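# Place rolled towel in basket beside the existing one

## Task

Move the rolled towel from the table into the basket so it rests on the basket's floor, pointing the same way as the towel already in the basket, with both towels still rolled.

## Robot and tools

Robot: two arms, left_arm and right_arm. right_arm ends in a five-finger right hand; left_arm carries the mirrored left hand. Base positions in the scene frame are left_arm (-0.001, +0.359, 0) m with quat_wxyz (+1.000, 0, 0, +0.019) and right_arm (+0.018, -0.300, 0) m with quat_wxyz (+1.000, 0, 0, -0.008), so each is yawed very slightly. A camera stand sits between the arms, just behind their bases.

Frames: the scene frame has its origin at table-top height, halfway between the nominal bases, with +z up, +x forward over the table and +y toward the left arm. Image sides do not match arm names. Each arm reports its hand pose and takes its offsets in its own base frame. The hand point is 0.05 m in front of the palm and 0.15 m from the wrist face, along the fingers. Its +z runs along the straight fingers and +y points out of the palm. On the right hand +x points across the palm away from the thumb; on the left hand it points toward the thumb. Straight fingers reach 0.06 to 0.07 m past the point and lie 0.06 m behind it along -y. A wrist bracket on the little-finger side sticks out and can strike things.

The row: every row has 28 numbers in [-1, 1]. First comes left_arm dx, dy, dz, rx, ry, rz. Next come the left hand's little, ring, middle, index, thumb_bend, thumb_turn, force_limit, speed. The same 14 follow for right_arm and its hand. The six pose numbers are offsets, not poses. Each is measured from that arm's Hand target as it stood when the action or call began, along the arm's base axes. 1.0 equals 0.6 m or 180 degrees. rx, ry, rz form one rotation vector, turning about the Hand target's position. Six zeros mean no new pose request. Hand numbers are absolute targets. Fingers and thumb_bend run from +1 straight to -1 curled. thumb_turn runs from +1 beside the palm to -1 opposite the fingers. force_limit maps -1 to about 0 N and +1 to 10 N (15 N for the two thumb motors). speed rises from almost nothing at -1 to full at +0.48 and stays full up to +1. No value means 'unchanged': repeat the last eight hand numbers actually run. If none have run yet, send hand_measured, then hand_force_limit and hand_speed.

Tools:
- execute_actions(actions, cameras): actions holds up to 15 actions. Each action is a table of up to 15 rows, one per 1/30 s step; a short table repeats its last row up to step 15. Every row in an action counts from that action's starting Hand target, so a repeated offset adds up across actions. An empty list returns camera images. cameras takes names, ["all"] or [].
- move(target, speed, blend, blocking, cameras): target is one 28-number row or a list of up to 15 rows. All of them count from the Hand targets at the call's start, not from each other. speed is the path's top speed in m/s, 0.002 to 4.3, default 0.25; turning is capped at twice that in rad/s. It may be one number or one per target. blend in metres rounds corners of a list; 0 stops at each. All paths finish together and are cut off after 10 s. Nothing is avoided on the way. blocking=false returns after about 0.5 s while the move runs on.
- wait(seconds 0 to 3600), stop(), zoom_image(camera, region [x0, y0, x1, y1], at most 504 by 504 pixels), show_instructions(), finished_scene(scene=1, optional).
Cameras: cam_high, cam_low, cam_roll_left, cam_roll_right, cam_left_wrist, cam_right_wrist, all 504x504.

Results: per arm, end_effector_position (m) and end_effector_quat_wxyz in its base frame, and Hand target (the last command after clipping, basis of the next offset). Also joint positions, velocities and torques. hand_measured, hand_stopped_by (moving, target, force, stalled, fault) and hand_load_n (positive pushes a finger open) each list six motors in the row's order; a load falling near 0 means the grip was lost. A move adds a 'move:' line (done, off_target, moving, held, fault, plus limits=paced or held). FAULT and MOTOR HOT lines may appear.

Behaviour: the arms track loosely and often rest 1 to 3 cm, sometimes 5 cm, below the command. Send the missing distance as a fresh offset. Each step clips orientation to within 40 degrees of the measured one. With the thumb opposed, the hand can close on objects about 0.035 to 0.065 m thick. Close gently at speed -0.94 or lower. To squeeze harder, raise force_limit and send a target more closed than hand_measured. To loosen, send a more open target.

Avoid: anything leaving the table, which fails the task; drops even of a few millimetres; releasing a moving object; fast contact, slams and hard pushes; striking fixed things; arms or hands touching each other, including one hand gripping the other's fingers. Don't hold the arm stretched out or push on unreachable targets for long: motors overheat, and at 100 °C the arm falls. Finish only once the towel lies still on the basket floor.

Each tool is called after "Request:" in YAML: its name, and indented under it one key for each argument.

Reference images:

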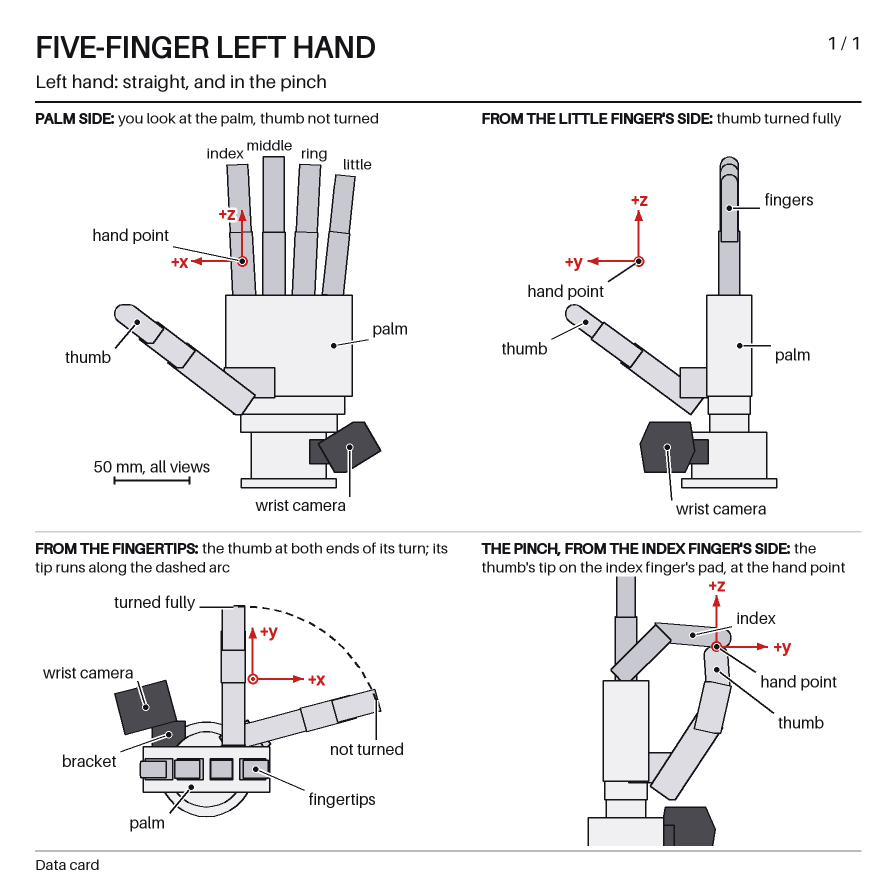

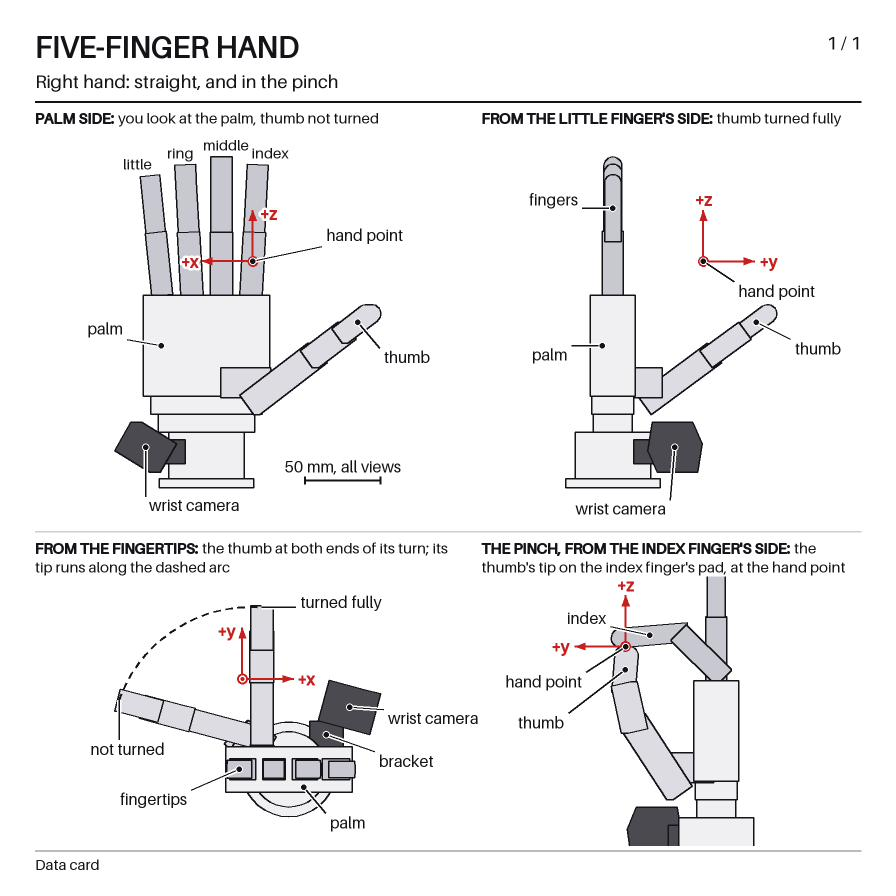

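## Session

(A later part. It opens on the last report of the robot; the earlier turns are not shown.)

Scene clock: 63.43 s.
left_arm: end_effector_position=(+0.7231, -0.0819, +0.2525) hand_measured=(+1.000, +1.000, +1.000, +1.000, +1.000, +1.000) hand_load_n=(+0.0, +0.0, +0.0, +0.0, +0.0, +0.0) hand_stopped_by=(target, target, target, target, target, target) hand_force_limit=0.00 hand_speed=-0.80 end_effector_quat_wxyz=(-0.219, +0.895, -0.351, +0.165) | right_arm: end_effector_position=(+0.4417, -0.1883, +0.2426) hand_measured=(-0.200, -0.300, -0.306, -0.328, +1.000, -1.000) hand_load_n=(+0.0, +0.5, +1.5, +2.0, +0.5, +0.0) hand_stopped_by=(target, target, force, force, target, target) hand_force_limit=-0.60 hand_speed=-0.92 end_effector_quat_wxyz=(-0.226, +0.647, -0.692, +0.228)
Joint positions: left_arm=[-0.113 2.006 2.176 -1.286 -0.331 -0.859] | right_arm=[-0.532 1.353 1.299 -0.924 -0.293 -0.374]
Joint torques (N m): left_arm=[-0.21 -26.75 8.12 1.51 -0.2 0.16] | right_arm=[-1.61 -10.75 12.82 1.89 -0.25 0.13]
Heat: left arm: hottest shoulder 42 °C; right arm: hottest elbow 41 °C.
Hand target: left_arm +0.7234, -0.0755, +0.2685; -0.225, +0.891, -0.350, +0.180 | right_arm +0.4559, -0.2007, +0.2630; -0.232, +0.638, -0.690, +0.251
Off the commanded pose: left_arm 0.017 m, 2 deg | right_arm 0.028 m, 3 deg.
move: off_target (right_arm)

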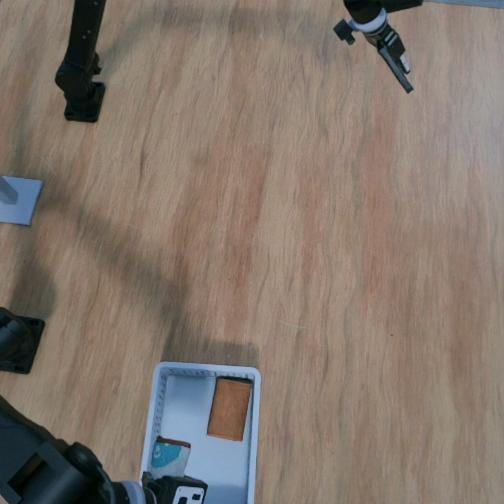

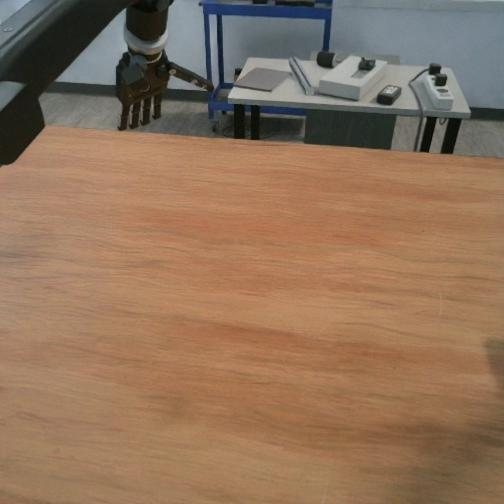

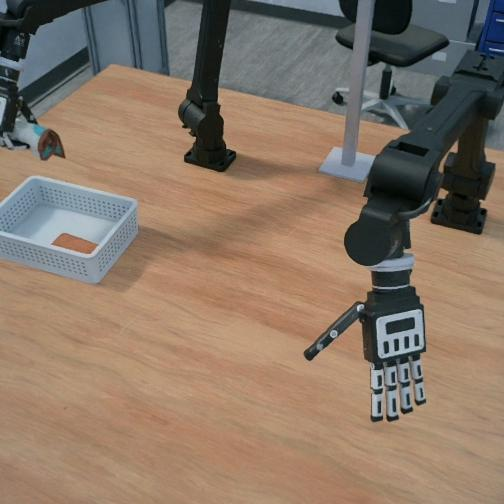

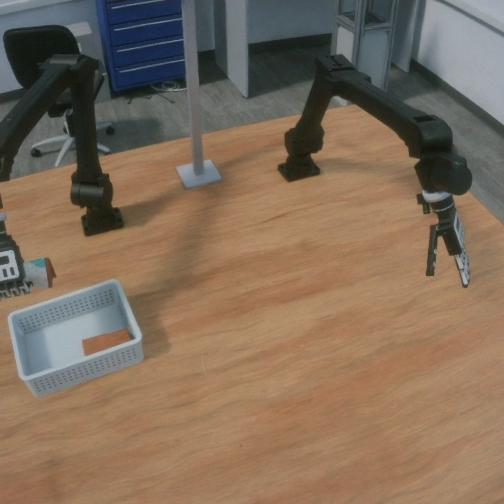

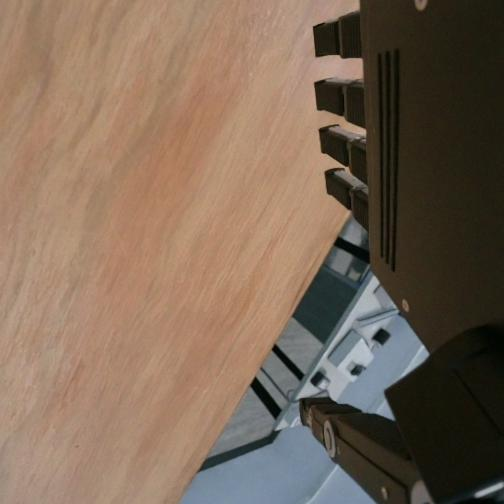

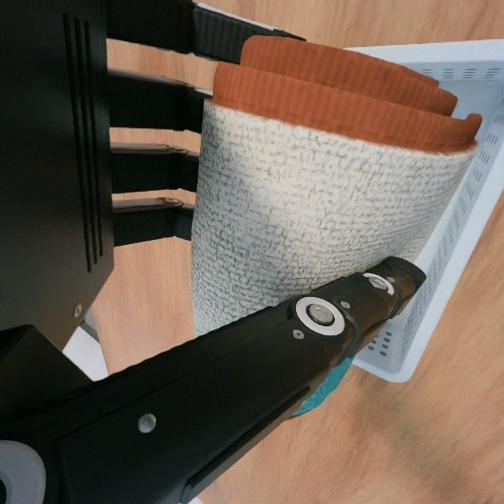

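Request:
zoom_image:
  camera: "cam_roll_left"
  region: [0, 90, 150, 290]

Request:
zoom_image:
  camera: "cam_roll_right"
  region: [0, 230, 160, 410]

Request:
zoom_image:
  camera: "cam_high"
  region: [110, 340, 290, 504]

Scaled by 2.520 from the camera's image (finer frame: 720x720).

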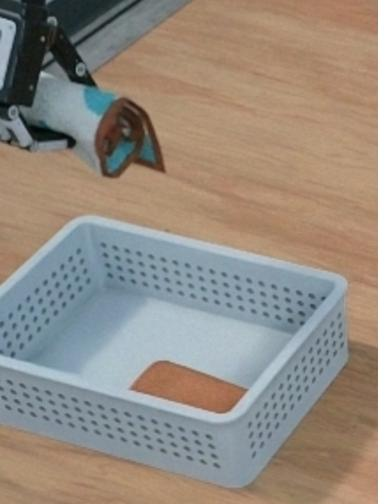

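Scaled by 2.800 from the camera's image (finer frame: 720x720).

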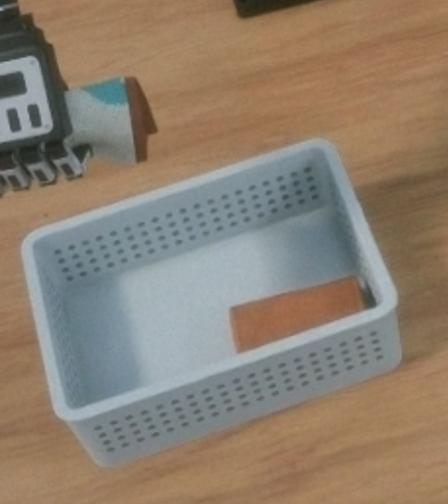

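Scaled by 2.800 from the camera's image (finer frame: 720x720).

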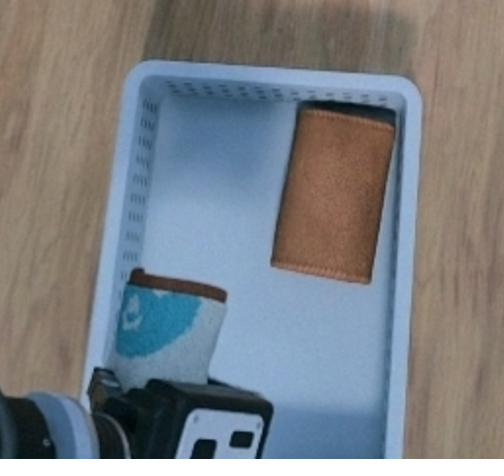

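Request:
zoom_image:
  camera: "cam_roll_left"
  region: [10, 100, 80, 170]

Request:
zoom_image:
  camera: "cam_roll_right"
  region: [0, 240, 70, 310]

Scaled by 7.200 from the camera's image (finer frame: 720x720).

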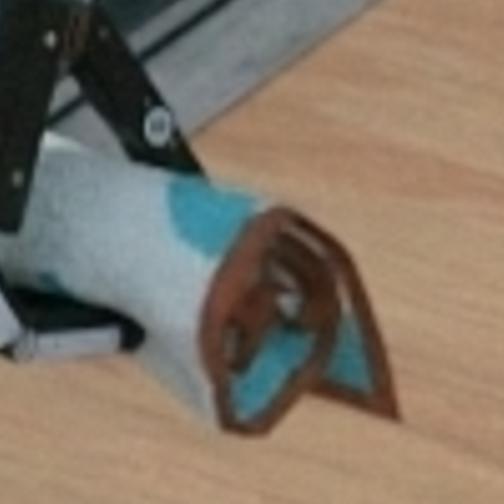

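Scaled by 7.200 from the camera's image (finer frame: 720x720).

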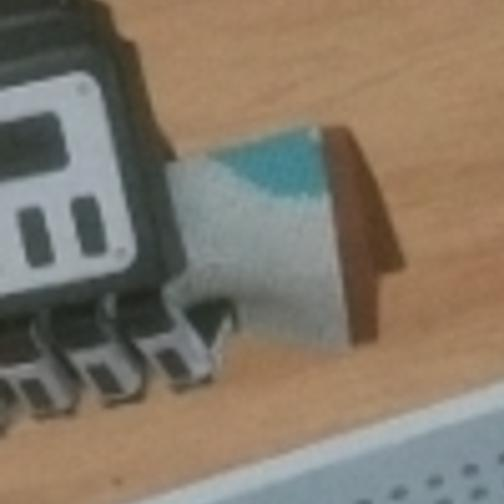

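Request:
move:
  target: [0,0,0,0,0,0,1,1,1,1,1,1,0,-0.8,0.04,-0.015,-0.143,0,0,0,-0.2,-0.3,-0.33,-0.38,1,-1,-0.6,-0.92]
  speed: 0.1
  cameras: ["cam_high","cam_roll_left","cam_roll_right","cam_right_wrist"]

Request:
zoom_image:
  camera: "cam_roll_left"
  region: [0, 140, 150, 290]

Request:
zoom_image:
  camera: "cam_roll_right"
  region: [0, 250, 160, 410]

Request:
zoom_image:
  camera: "cam_high"
  region: [110, 340, 290, 504]

Scene clock: 67.47 s.
left_arm: end_effector_position=(+0.7231, -0.0819, +0.2525) hand_measured=(+1.000, +1.000, +1.000, +1.000, +1.000, +1.000) hand_load_n=(+0.0, +0.0, +0.0, +0.0, +0.0, +0.0) hand_stopped_by=(target, target, target, target, target, target) hand_force_limit=0.00 hand_speed=-0.80 end_effector_quat_wxyz=(-0.219, +0.895, -0.351, +0.165) | right_arm: end_effector_position=(+0.4745, -0.2084, +0.1767) hand_measured=(-0.200, -0.300, -0.306, -0.328, +1.000, -1.000) hand_load_n=(+0.0, +0.5, +1.5, +2.0, +0.5, +0.0) hand_stopped_by=(target, target, force, force, target, target) hand_force_limit=-0.60 hand_speed=-0.92 end_effector_quat_wxyz=(-0.230, +0.641, -0.690, +0.246)
Joint positions: left_arm=[-0.113 2.006 2.176 -1.286 -0.331 -0.859] | right_arm=[-0.532 1.453 1.216 -0.701 -0.286 -0.365]
Joint torques (N m): left_arm=[-1.08 -26.46 8.4 1.68 -0.16 0.18] | right_arm=[-0.67 -12.28 9.13 2.13 -0.25 0.16]
Heat: left arm: hottest shoulder 42 °C; right arm: hottest elbow 42 °C.
Hand target: left_arm +0.7234, -0.0755, +0.2685; -0.225, +0.891, -0.350, +0.180 | right_arm +0.4798, -0.2096, +0.1772; -0.232, +0.638, -0.690, +0.251
Off the commanded pose: left_arm 0.017 m, 2 deg | right_arm 0.006 m, 1 deg.
move: done

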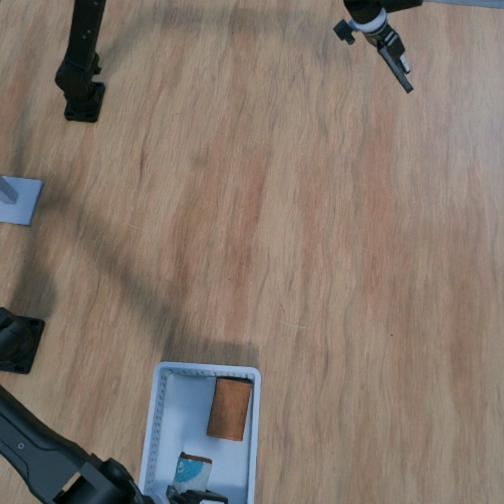

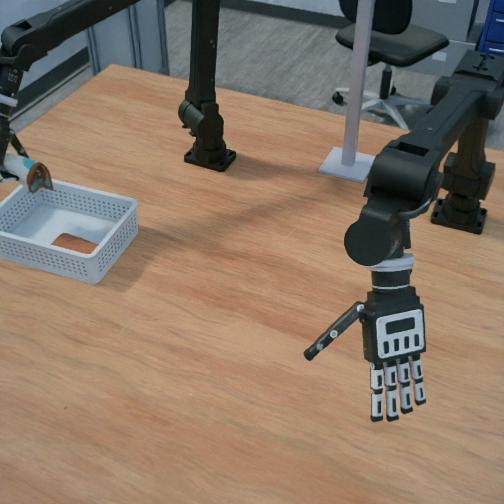

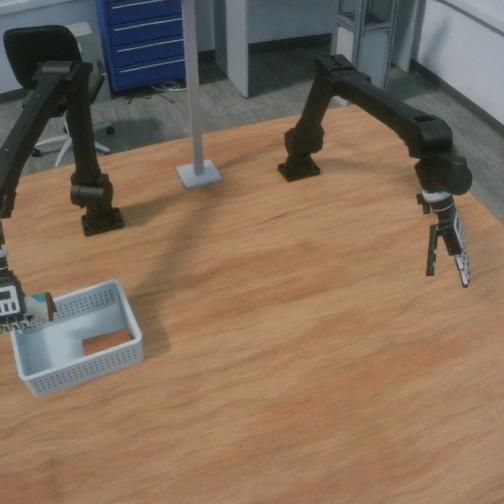

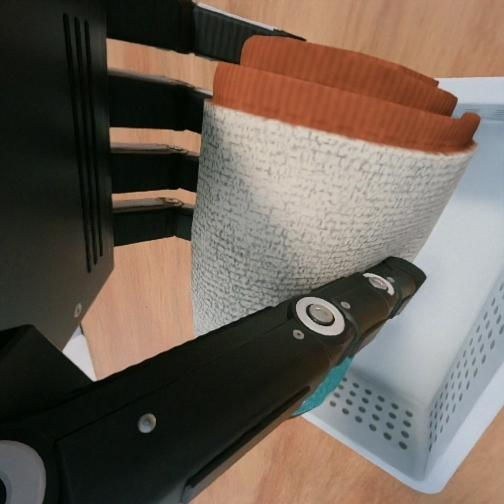

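Scaled by 3.360 from the camera's image (finer frame: 720x720).

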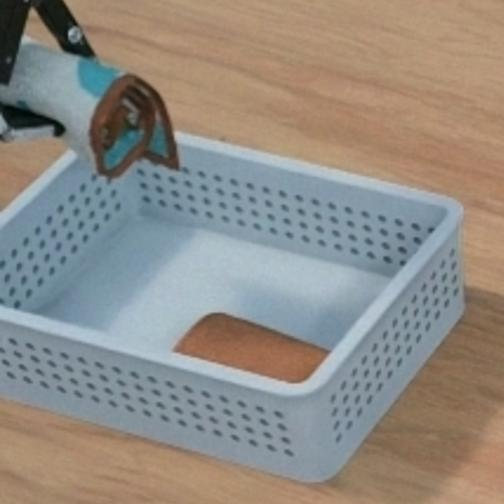

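Scaled by 3.150 from the camera's image (finer frame: 720x720).

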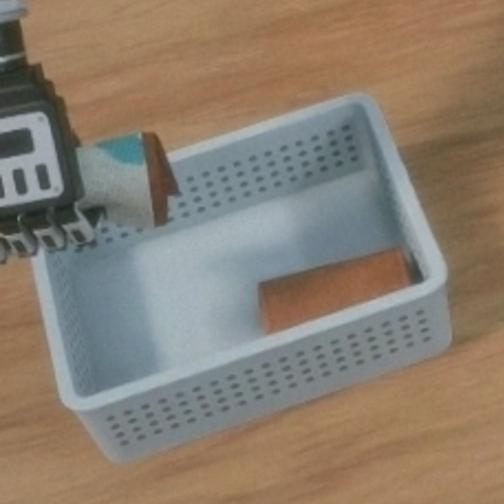

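Scaled by 2.800 from the camera's image (finer frame: 720x720).

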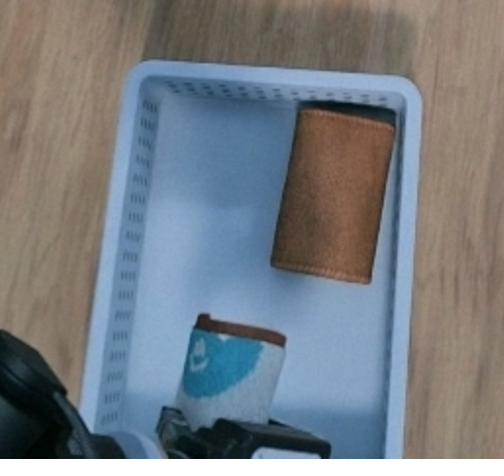

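Request:
move:
  target: [0,0,0,0,0,0,1,1,1,1,1,1,0,-0.8,0.0087,0.0477,-0.15,0,0,0,-0.2,-0.3,-0.33,-0.38,1,-1,-0.6,-0.92]
  speed: 0.08
  cameras: ["cam_high","cam_roll_left","cam_roll_right","cam_right_wrist"]

Request:
zoom_image:
  camera: "cam_roll_left"
  region: [0, 140, 150, 290]

Request:
zoom_image:
  camera: "cam_roll_right"
  region: [0, 250, 160, 410]

Request:
zoom_image:
  camera: "cam_high"
  region: [110, 340, 290, 504]

Scene clock: 75.77 s.
left_arm: end_effector_position=(+0.7231, -0.0819, +0.2525) hand_measured=(+1.000, +1.000, +1.000, +1.000, +1.000, +1.000) hand_load_n=(-0.5, +0.0, -0.5, +0.0, -0.5, +0.0) hand_stopped_by=(target, target, target, target, target, target) hand_force_limit=0.00 hand_speed=-0.80 end_effector_quat_wxyz=(-0.219, +0.895, -0.351, +0.165) | right_arm: end_effector_position=(+0.4788, -0.1846, +0.0880) hand_measured=(-0.200, -0.300, -0.306, -0.328, +1.000, -1.000) hand_load_n=(+0.0, +0.5, +1.5, +2.0, +1.0, +0.0) hand_stopped_by=(target, target, force, force, target, target) hand_force_limit=-0.60 hand_speed=-0.92 end_effector_quat_wxyz=(-0.229, +0.638, -0.692, +0.248)
Joint positions: left_arm=[-0.113 2.006 2.176 -1.286 -0.331 -0.859] | right_arm=[-0.481 1.514 1.031 -0.44 -0.25 -0.316]
Joint torques (N m): left_arm=[0.03 -26.58 8.09 1.8 -0.2 0.11] | right_arm=[0.09 -12.34 8.4 2.04 -0.22 0.15]
Heat: left arm: hottest shoulder 43 °C; right arm: hottest elbow 41 °C.
Hand target: left_arm +0.7234, -0.0755, +0.2685; -0.225, +0.891, -0.350, +0.180 | right_arm +0.4851, -0.1811, +0.0872; -0.232, +0.638, -0.690, +0.251
Off the commanded pose: left_arm 0.017 m, 2 deg | right_arm 0.007 m, 1 deg.
move: done

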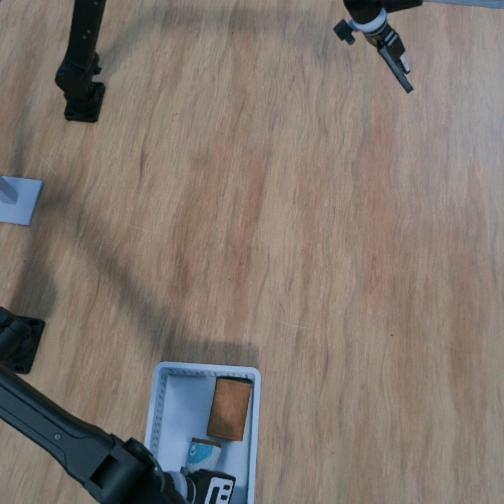

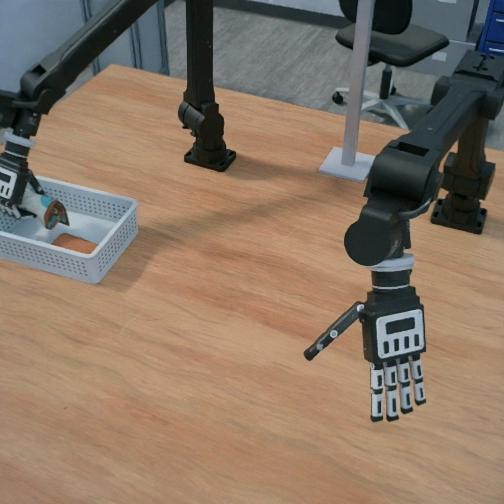

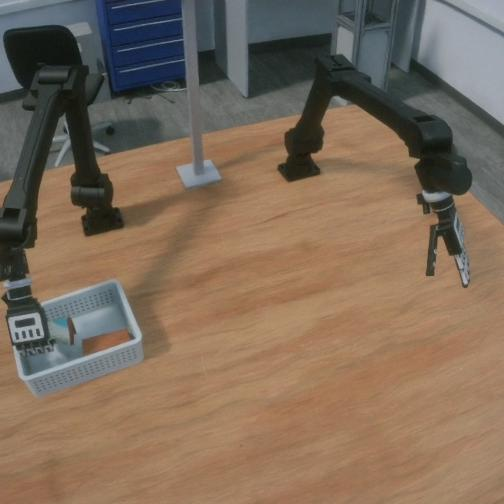

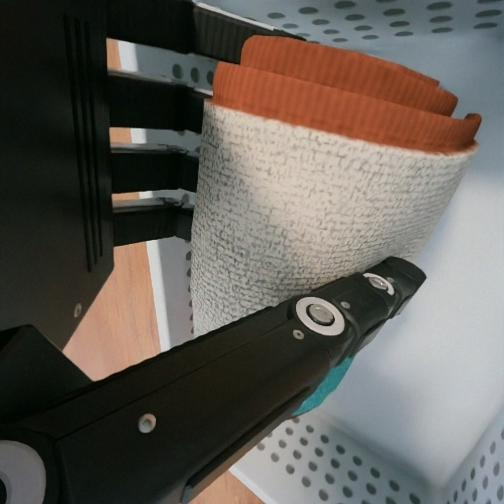

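Scaled by 3.360 from the camera's image (finer frame: 720x720).

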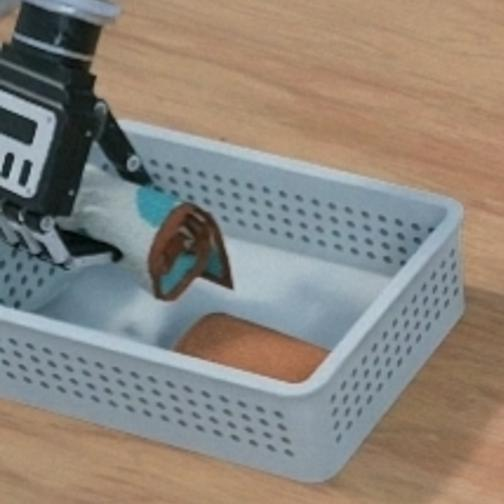

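Scaled by 3.150 from the camera's image (finer frame: 720x720).

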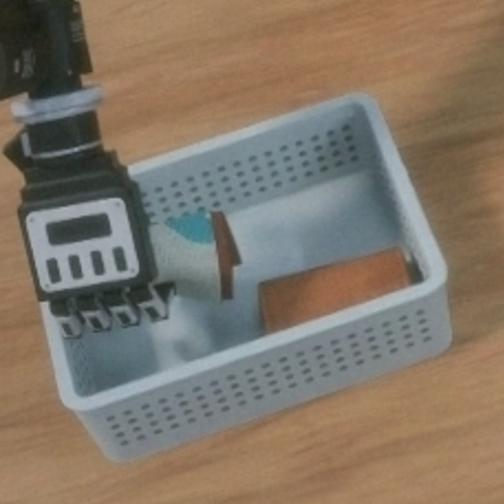

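Scaled by 2.800 from the camera's image (finer frame: 720x720).

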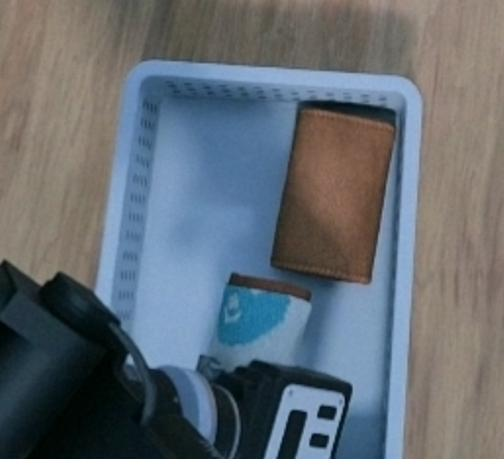

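Request:
move:
  target:
    - [0,0,0,0,0,0,1,1,1,1,1,1,0,-0.8,-0.0267,0.0167,-0.042,0,0,0.022,-0.2,-0.3,-0.33,-0.38,1,-1,-0.6,-0.92]
    - [0,0,0,0,0,0,1,1,1,1,1,1,0,-0.8,-0.0785,0.0358,-0.0853,0,0,0.022,-0.2,-0.3,-0.33,-0.38,1,-1,-0.6,-0.92]
  speed: 0.05
  blend: 0.005
  cameras: ["cam_high","cam_roll_left","cam_roll_right","cam_right_wrist"]

Request:
zoom_image:
  camera: "cam_roll_left"
  region: [0, 160, 130, 290]

Request:
zoom_image:
  camera: "cam_roll_right"
  region: [0, 250, 160, 410]

Request:
zoom_image:
  camera: "cam_high"
  region: [110, 340, 290, 504]

Scene clock: 80.53 s.
left_arm: end_effector_position=(+0.7231, -0.0819, +0.2525) hand_measured=(+1.000, +1.000, +1.000, +1.000, +1.000, +1.000) hand_load_n=(+0.0, +0.0, +0.0, +0.0, -0.5, +0.0) hand_stopped_by=(target, target, target, target, target, target) hand_force_limit=0.00 hand_speed=-0.80 end_effector_quat_wxyz=(-0.219, +0.895, -0.351, +0.165) | right_arm: end_effector_position=(+0.4374, -0.1572, +0.0329) hand_measured=(-0.200, -0.300, -0.306, -0.328, +1.000, -1.000) hand_load_n=(+0.0, +0.5, +1.0, +2.0, +1.0, +0.0) hand_stopped_by=(target, target, force, force, target, target) hand_force_limit=-0.60 hand_speed=-0.92 end_effector_quat_wxyz=(-0.238, +0.660, -0.673, +0.235)
Joint positions: left_arm=[-0.113 2.006 2.176 -1.286 -0.331 -0.859] | right_arm=[-0.481 1.495 0.842 -0.294 -0.295 -0.366]
Joint torques (N m): left_arm=[-1.14 -27.28 8.23 1.62 -0.19 0.14] | right_arm=[-1.2 -12.45 7.13 1.96 -0.45 -0.06]
Heat: left arm: hottest shoulder 43 °C; right arm: hottest elbow 41 °C.
Hand target: left_arm +0.7234, -0.0755, +0.2685; -0.225, +0.891, -0.350, +0.180 | right_arm +0.4380, -0.1597, +0.0360; -0.241, +0.661, -0.668, +0.243
Off the commanded pose: left_arm 0.017 m, 2 deg | right_arm 0.004 m, 1 deg.
move: done

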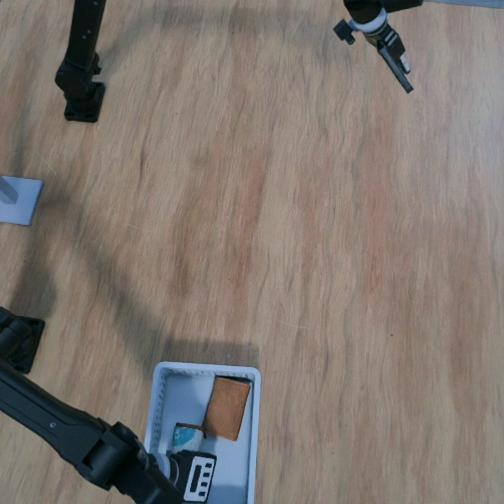

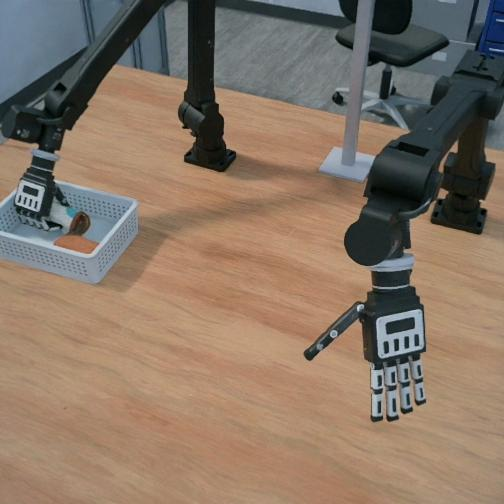

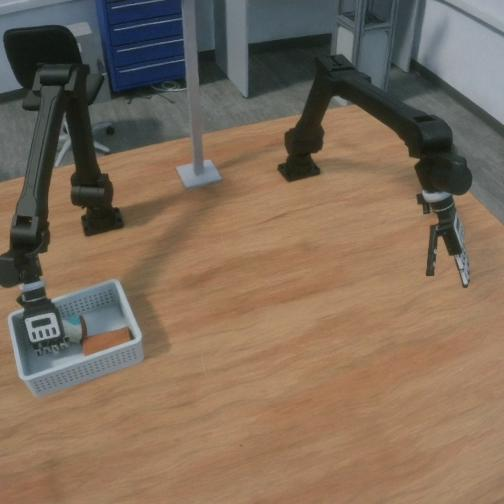

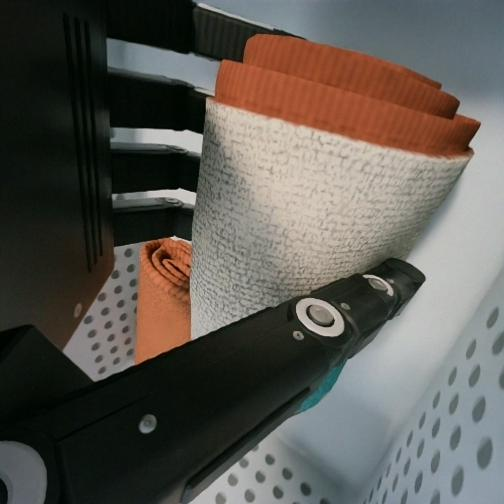

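Scaled by 3.877 from the camera's image (finer frame: 720x720).

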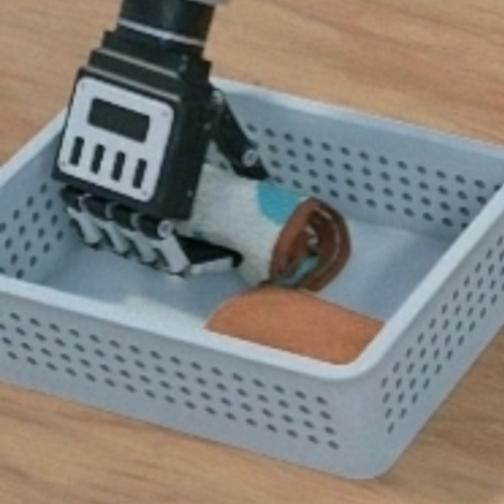

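Scaled by 3.150 from the camera's image (finer frame: 720x720).

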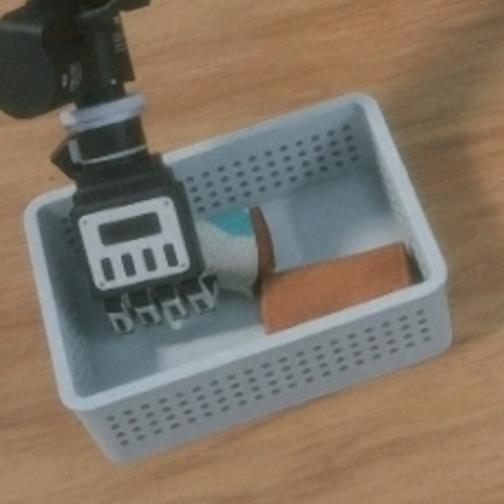

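Scaled by 2.800 from the camera's image (finer frame: 720x720).

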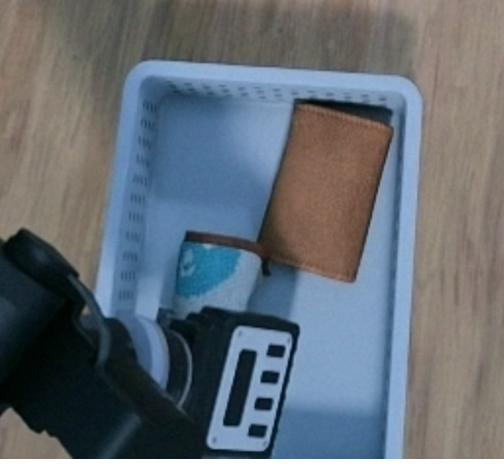

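Request:
move:
  target: [0,0,0,0,0,0,1,1,1,1,1,1,0,-0.8,-0.02,-0.025,0,0,0,0,-0.2,-0.3,-0.33,-0.38,1,-1,-0.6,-0.92]
  speed: 0.05
  cameras: ["cam_high","cam_roll_left","cam_roll_right","cam_right_wrist"]

Request:
zoom_image:
  camera: "cam_roll_left"
  region: [0, 160, 130, 290]

Request:
zoom_image:
  camera: "cam_high"
  region: [110, 340, 290, 504]

Scene clock: 82.87 s.
left_arm: end_effector_position=(+0.7231, -0.0819, +0.2525) hand_measured=(+1.000, +1.000, +1.000, +1.000, +1.000, +1.000) hand_load_n=(+0.0, -0.5, +0.0, +0.0, +0.0, +0.0) hand_stopped_by=(target, target, target, target, target, target) hand_force_limit=0.00 hand_speed=-0.80 end_effector_quat_wxyz=(-0.219, +0.895, -0.351, +0.165) | right_arm: end_effector_position=(+0.4287, -0.1696, +0.0330) hand_measured=(-0.200, -0.300, -0.306, -0.328, +1.000, -1.000) hand_load_n=(+0.0, +0.5, +1.0, +2.0, +0.5, +0.0) hand_stopped_by=(target, target, force, force, target, target) hand_force_limit=-0.60 hand_speed=-0.92 end_effector_quat_wxyz=(-0.242, +0.661, -0.669, +0.237)
Joint positions: left_arm=[-0.113 2.006 2.176 -1.286 -0.331 -0.859] | right_arm=[-0.52 1.489 0.834 -0.294 -0.324 -0.403]
Joint torques (N m): left_arm=[-0.03 -26.34 8.01 1.8 -0.2 0.11] | right_arm=[-1.9 -12.45 7.27 1.46 -0.42 -0.11]
Heat: left arm: hottest shoulder 44 °C; right arm: hottest elbow 41 °C.
Hand target: left_arm +0.7234, -0.0755, +0.2685; -0.225, +0.891, -0.350, +0.180 | right_arm +0.4261, -0.1746, +0.0361; -0.241, +0.661, -0.668, +0.243
Off the commanded pose: left_arm 0.017 m, 2 deg | right_arm 0.006 m, 1 deg.
move: done

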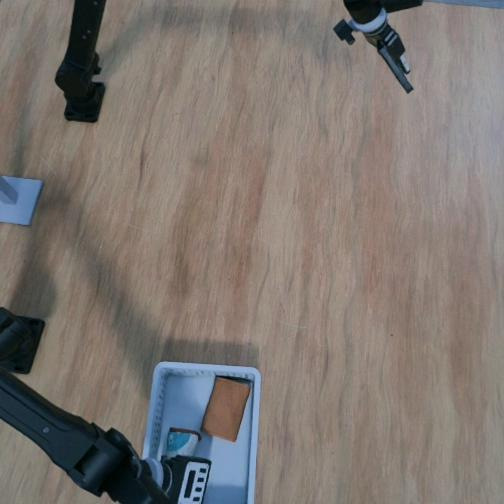

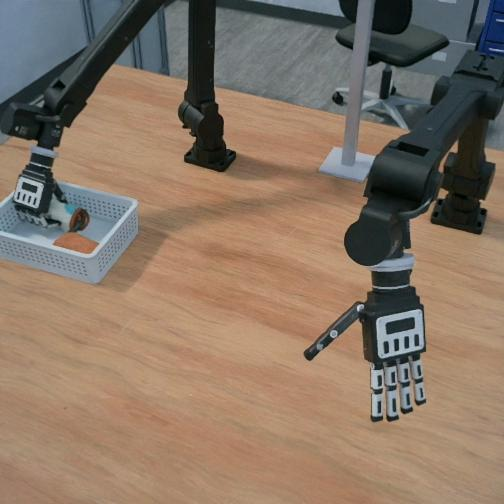

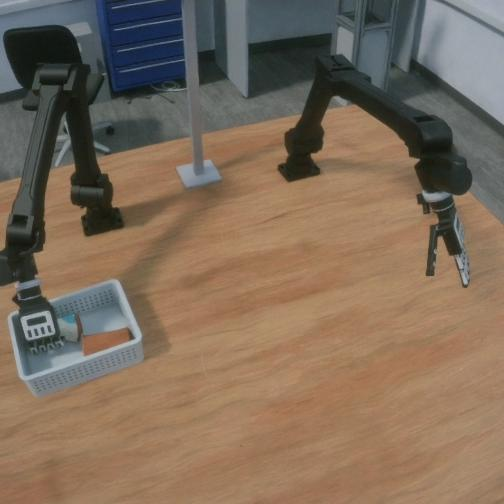

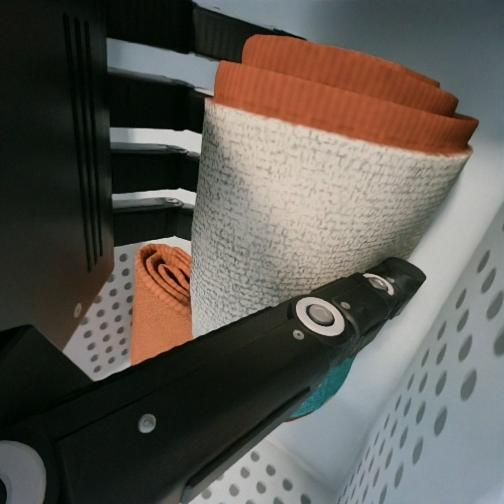

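Scaled by 3.877 from the camera's image (finer frame: 720x720).

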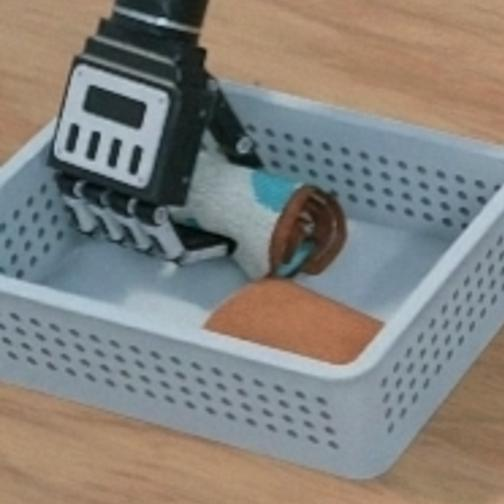

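Scaled by 2.800 from the camera's image (finer frame: 720x720).

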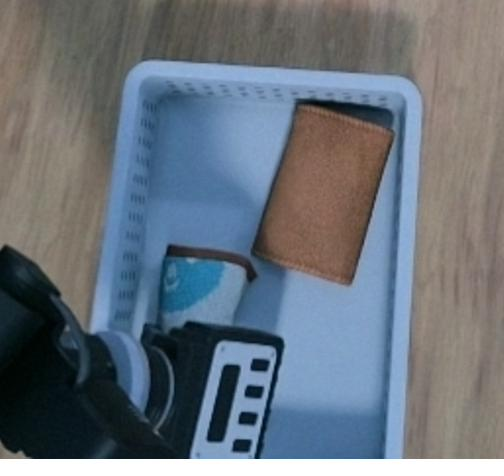

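Request:
move:
  target: [0,0,0,0,0,0,1,1,1,1,1,1,0,-0.8,0.0,-0.035,0,0,0,-0.022,-0.2,-0.3,-0.33,-0.38,1,-1,-0.6,-0.92]
  speed: 0.05
  cameras: ["cam_high","cam_roll_left","cam_roll_right","cam_right_wrist"]

Request:
zoom_image:
  camera: "cam_roll_left"
  region: [0, 160, 130, 290]

Request:
zoom_image:
  camera: "cam_roll_right"
  region: [0, 250, 160, 410]

Request:
zoom_image:
  camera: "cam_high"
  region: [110, 340, 290, 504]

Scene clock: 84.93 s.
left_arm: end_effector_position=(+0.7231, -0.0819, +0.2525) hand_measured=(+1.000, +1.000, +1.000, +1.000, +1.000, +1.000) hand_load_n=(+0.0, +0.0, +0.0, +0.0, +0.0, +0.0) hand_stopped_by=(target, target, target, target, target, target) hand_force_limit=0.00 hand_speed=-0.80 end_effector_quat_wxyz=(-0.219, +0.895, -0.351, +0.165) | right_arm: end_effector_position=(+0.4221, -0.1859, +0.0325) hand_measured=(-0.200, -0.300, -0.306, -0.328, +1.000, -1.000) hand_load_n=(+0.0, +0.5, +1.5, +2.0, +0.5, +0.0) hand_stopped_by=(target, target, force, force, target, target) hand_force_limit=-0.60 hand_speed=-0.92 end_effector_quat_wxyz=(-0.233, +0.645, -0.686, +0.243)
Joint positions: left_arm=[-0.113 2.006 2.176 -1.286 -0.331 -0.859] | right_arm=[-0.554 1.489 0.834 -0.294 -0.311 -0.392]
Joint torques (N m): left_arm=[-1.26 -26.52 8.23 1.91 -0.15 0.13] | right_arm=[-2.02 -11.22 8.44 1.78 -0.18 0.11]
Heat: left arm: hottest shoulder 44 °C; right arm: hottest elbow 41 °C.
Hand target: left_arm +0.7234, -0.0755, +0.2685; -0.225, +0.891, -0.350, +0.180 | right_arm +0.4260, -0.1957, +0.0361; -0.232, +0.638, -0.690, +0.251
Off the commanded pose: left_arm 0.017 m, 2 deg | right_arm 0.011 m, 1 deg.
move: off_target (right_arm)

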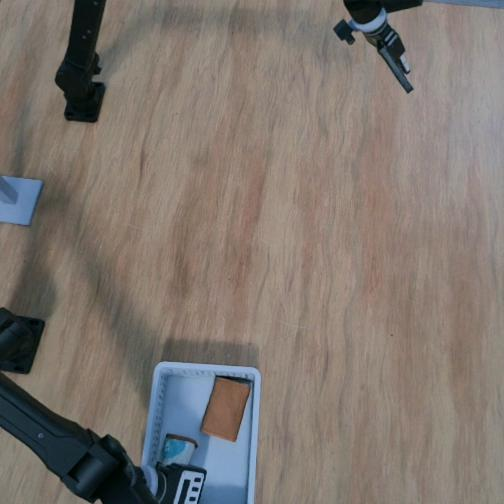

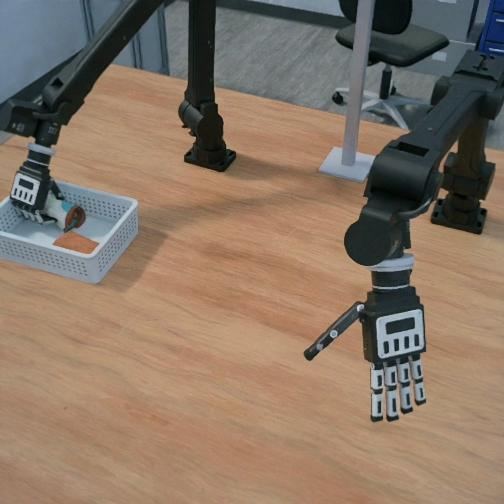

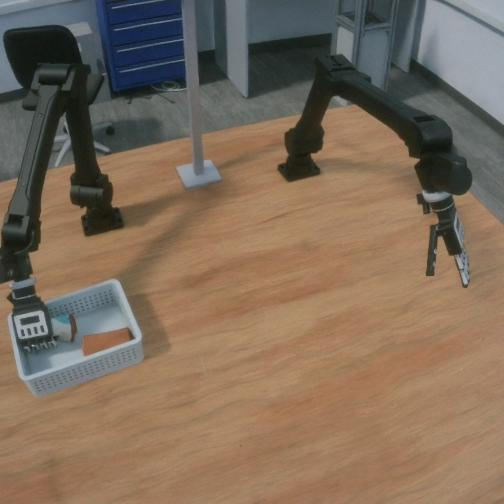

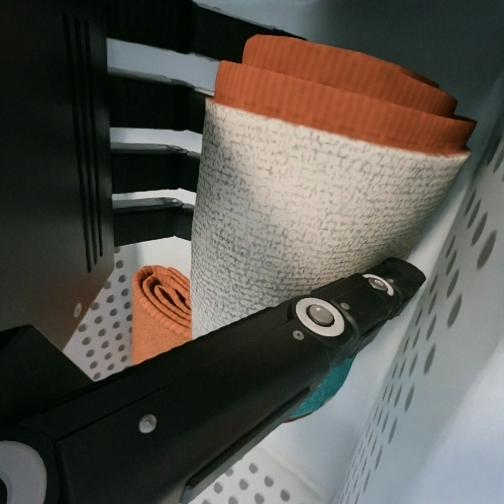

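Scaled by 3.877 from the camera's image (finer frame: 720x720).

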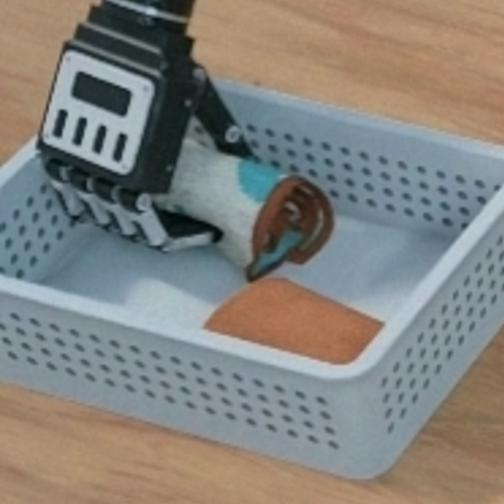

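Scaled by 3.150 from the camera's image (finer frame: 720x720).

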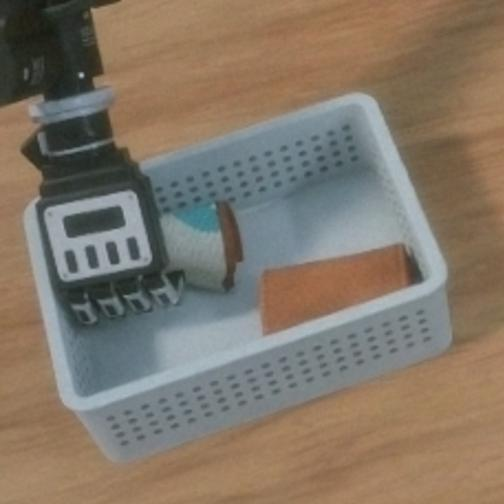

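Scaled by 2.800 from the camera's image (finer frame: 720x720).

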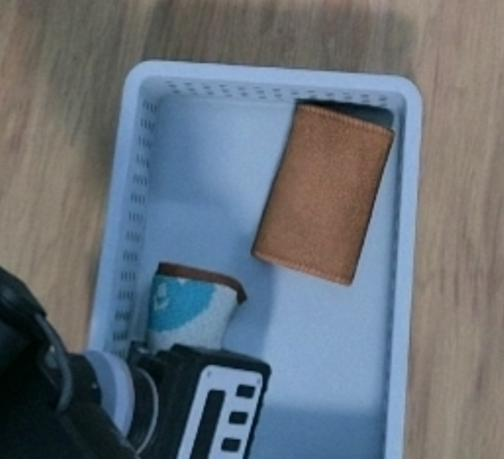

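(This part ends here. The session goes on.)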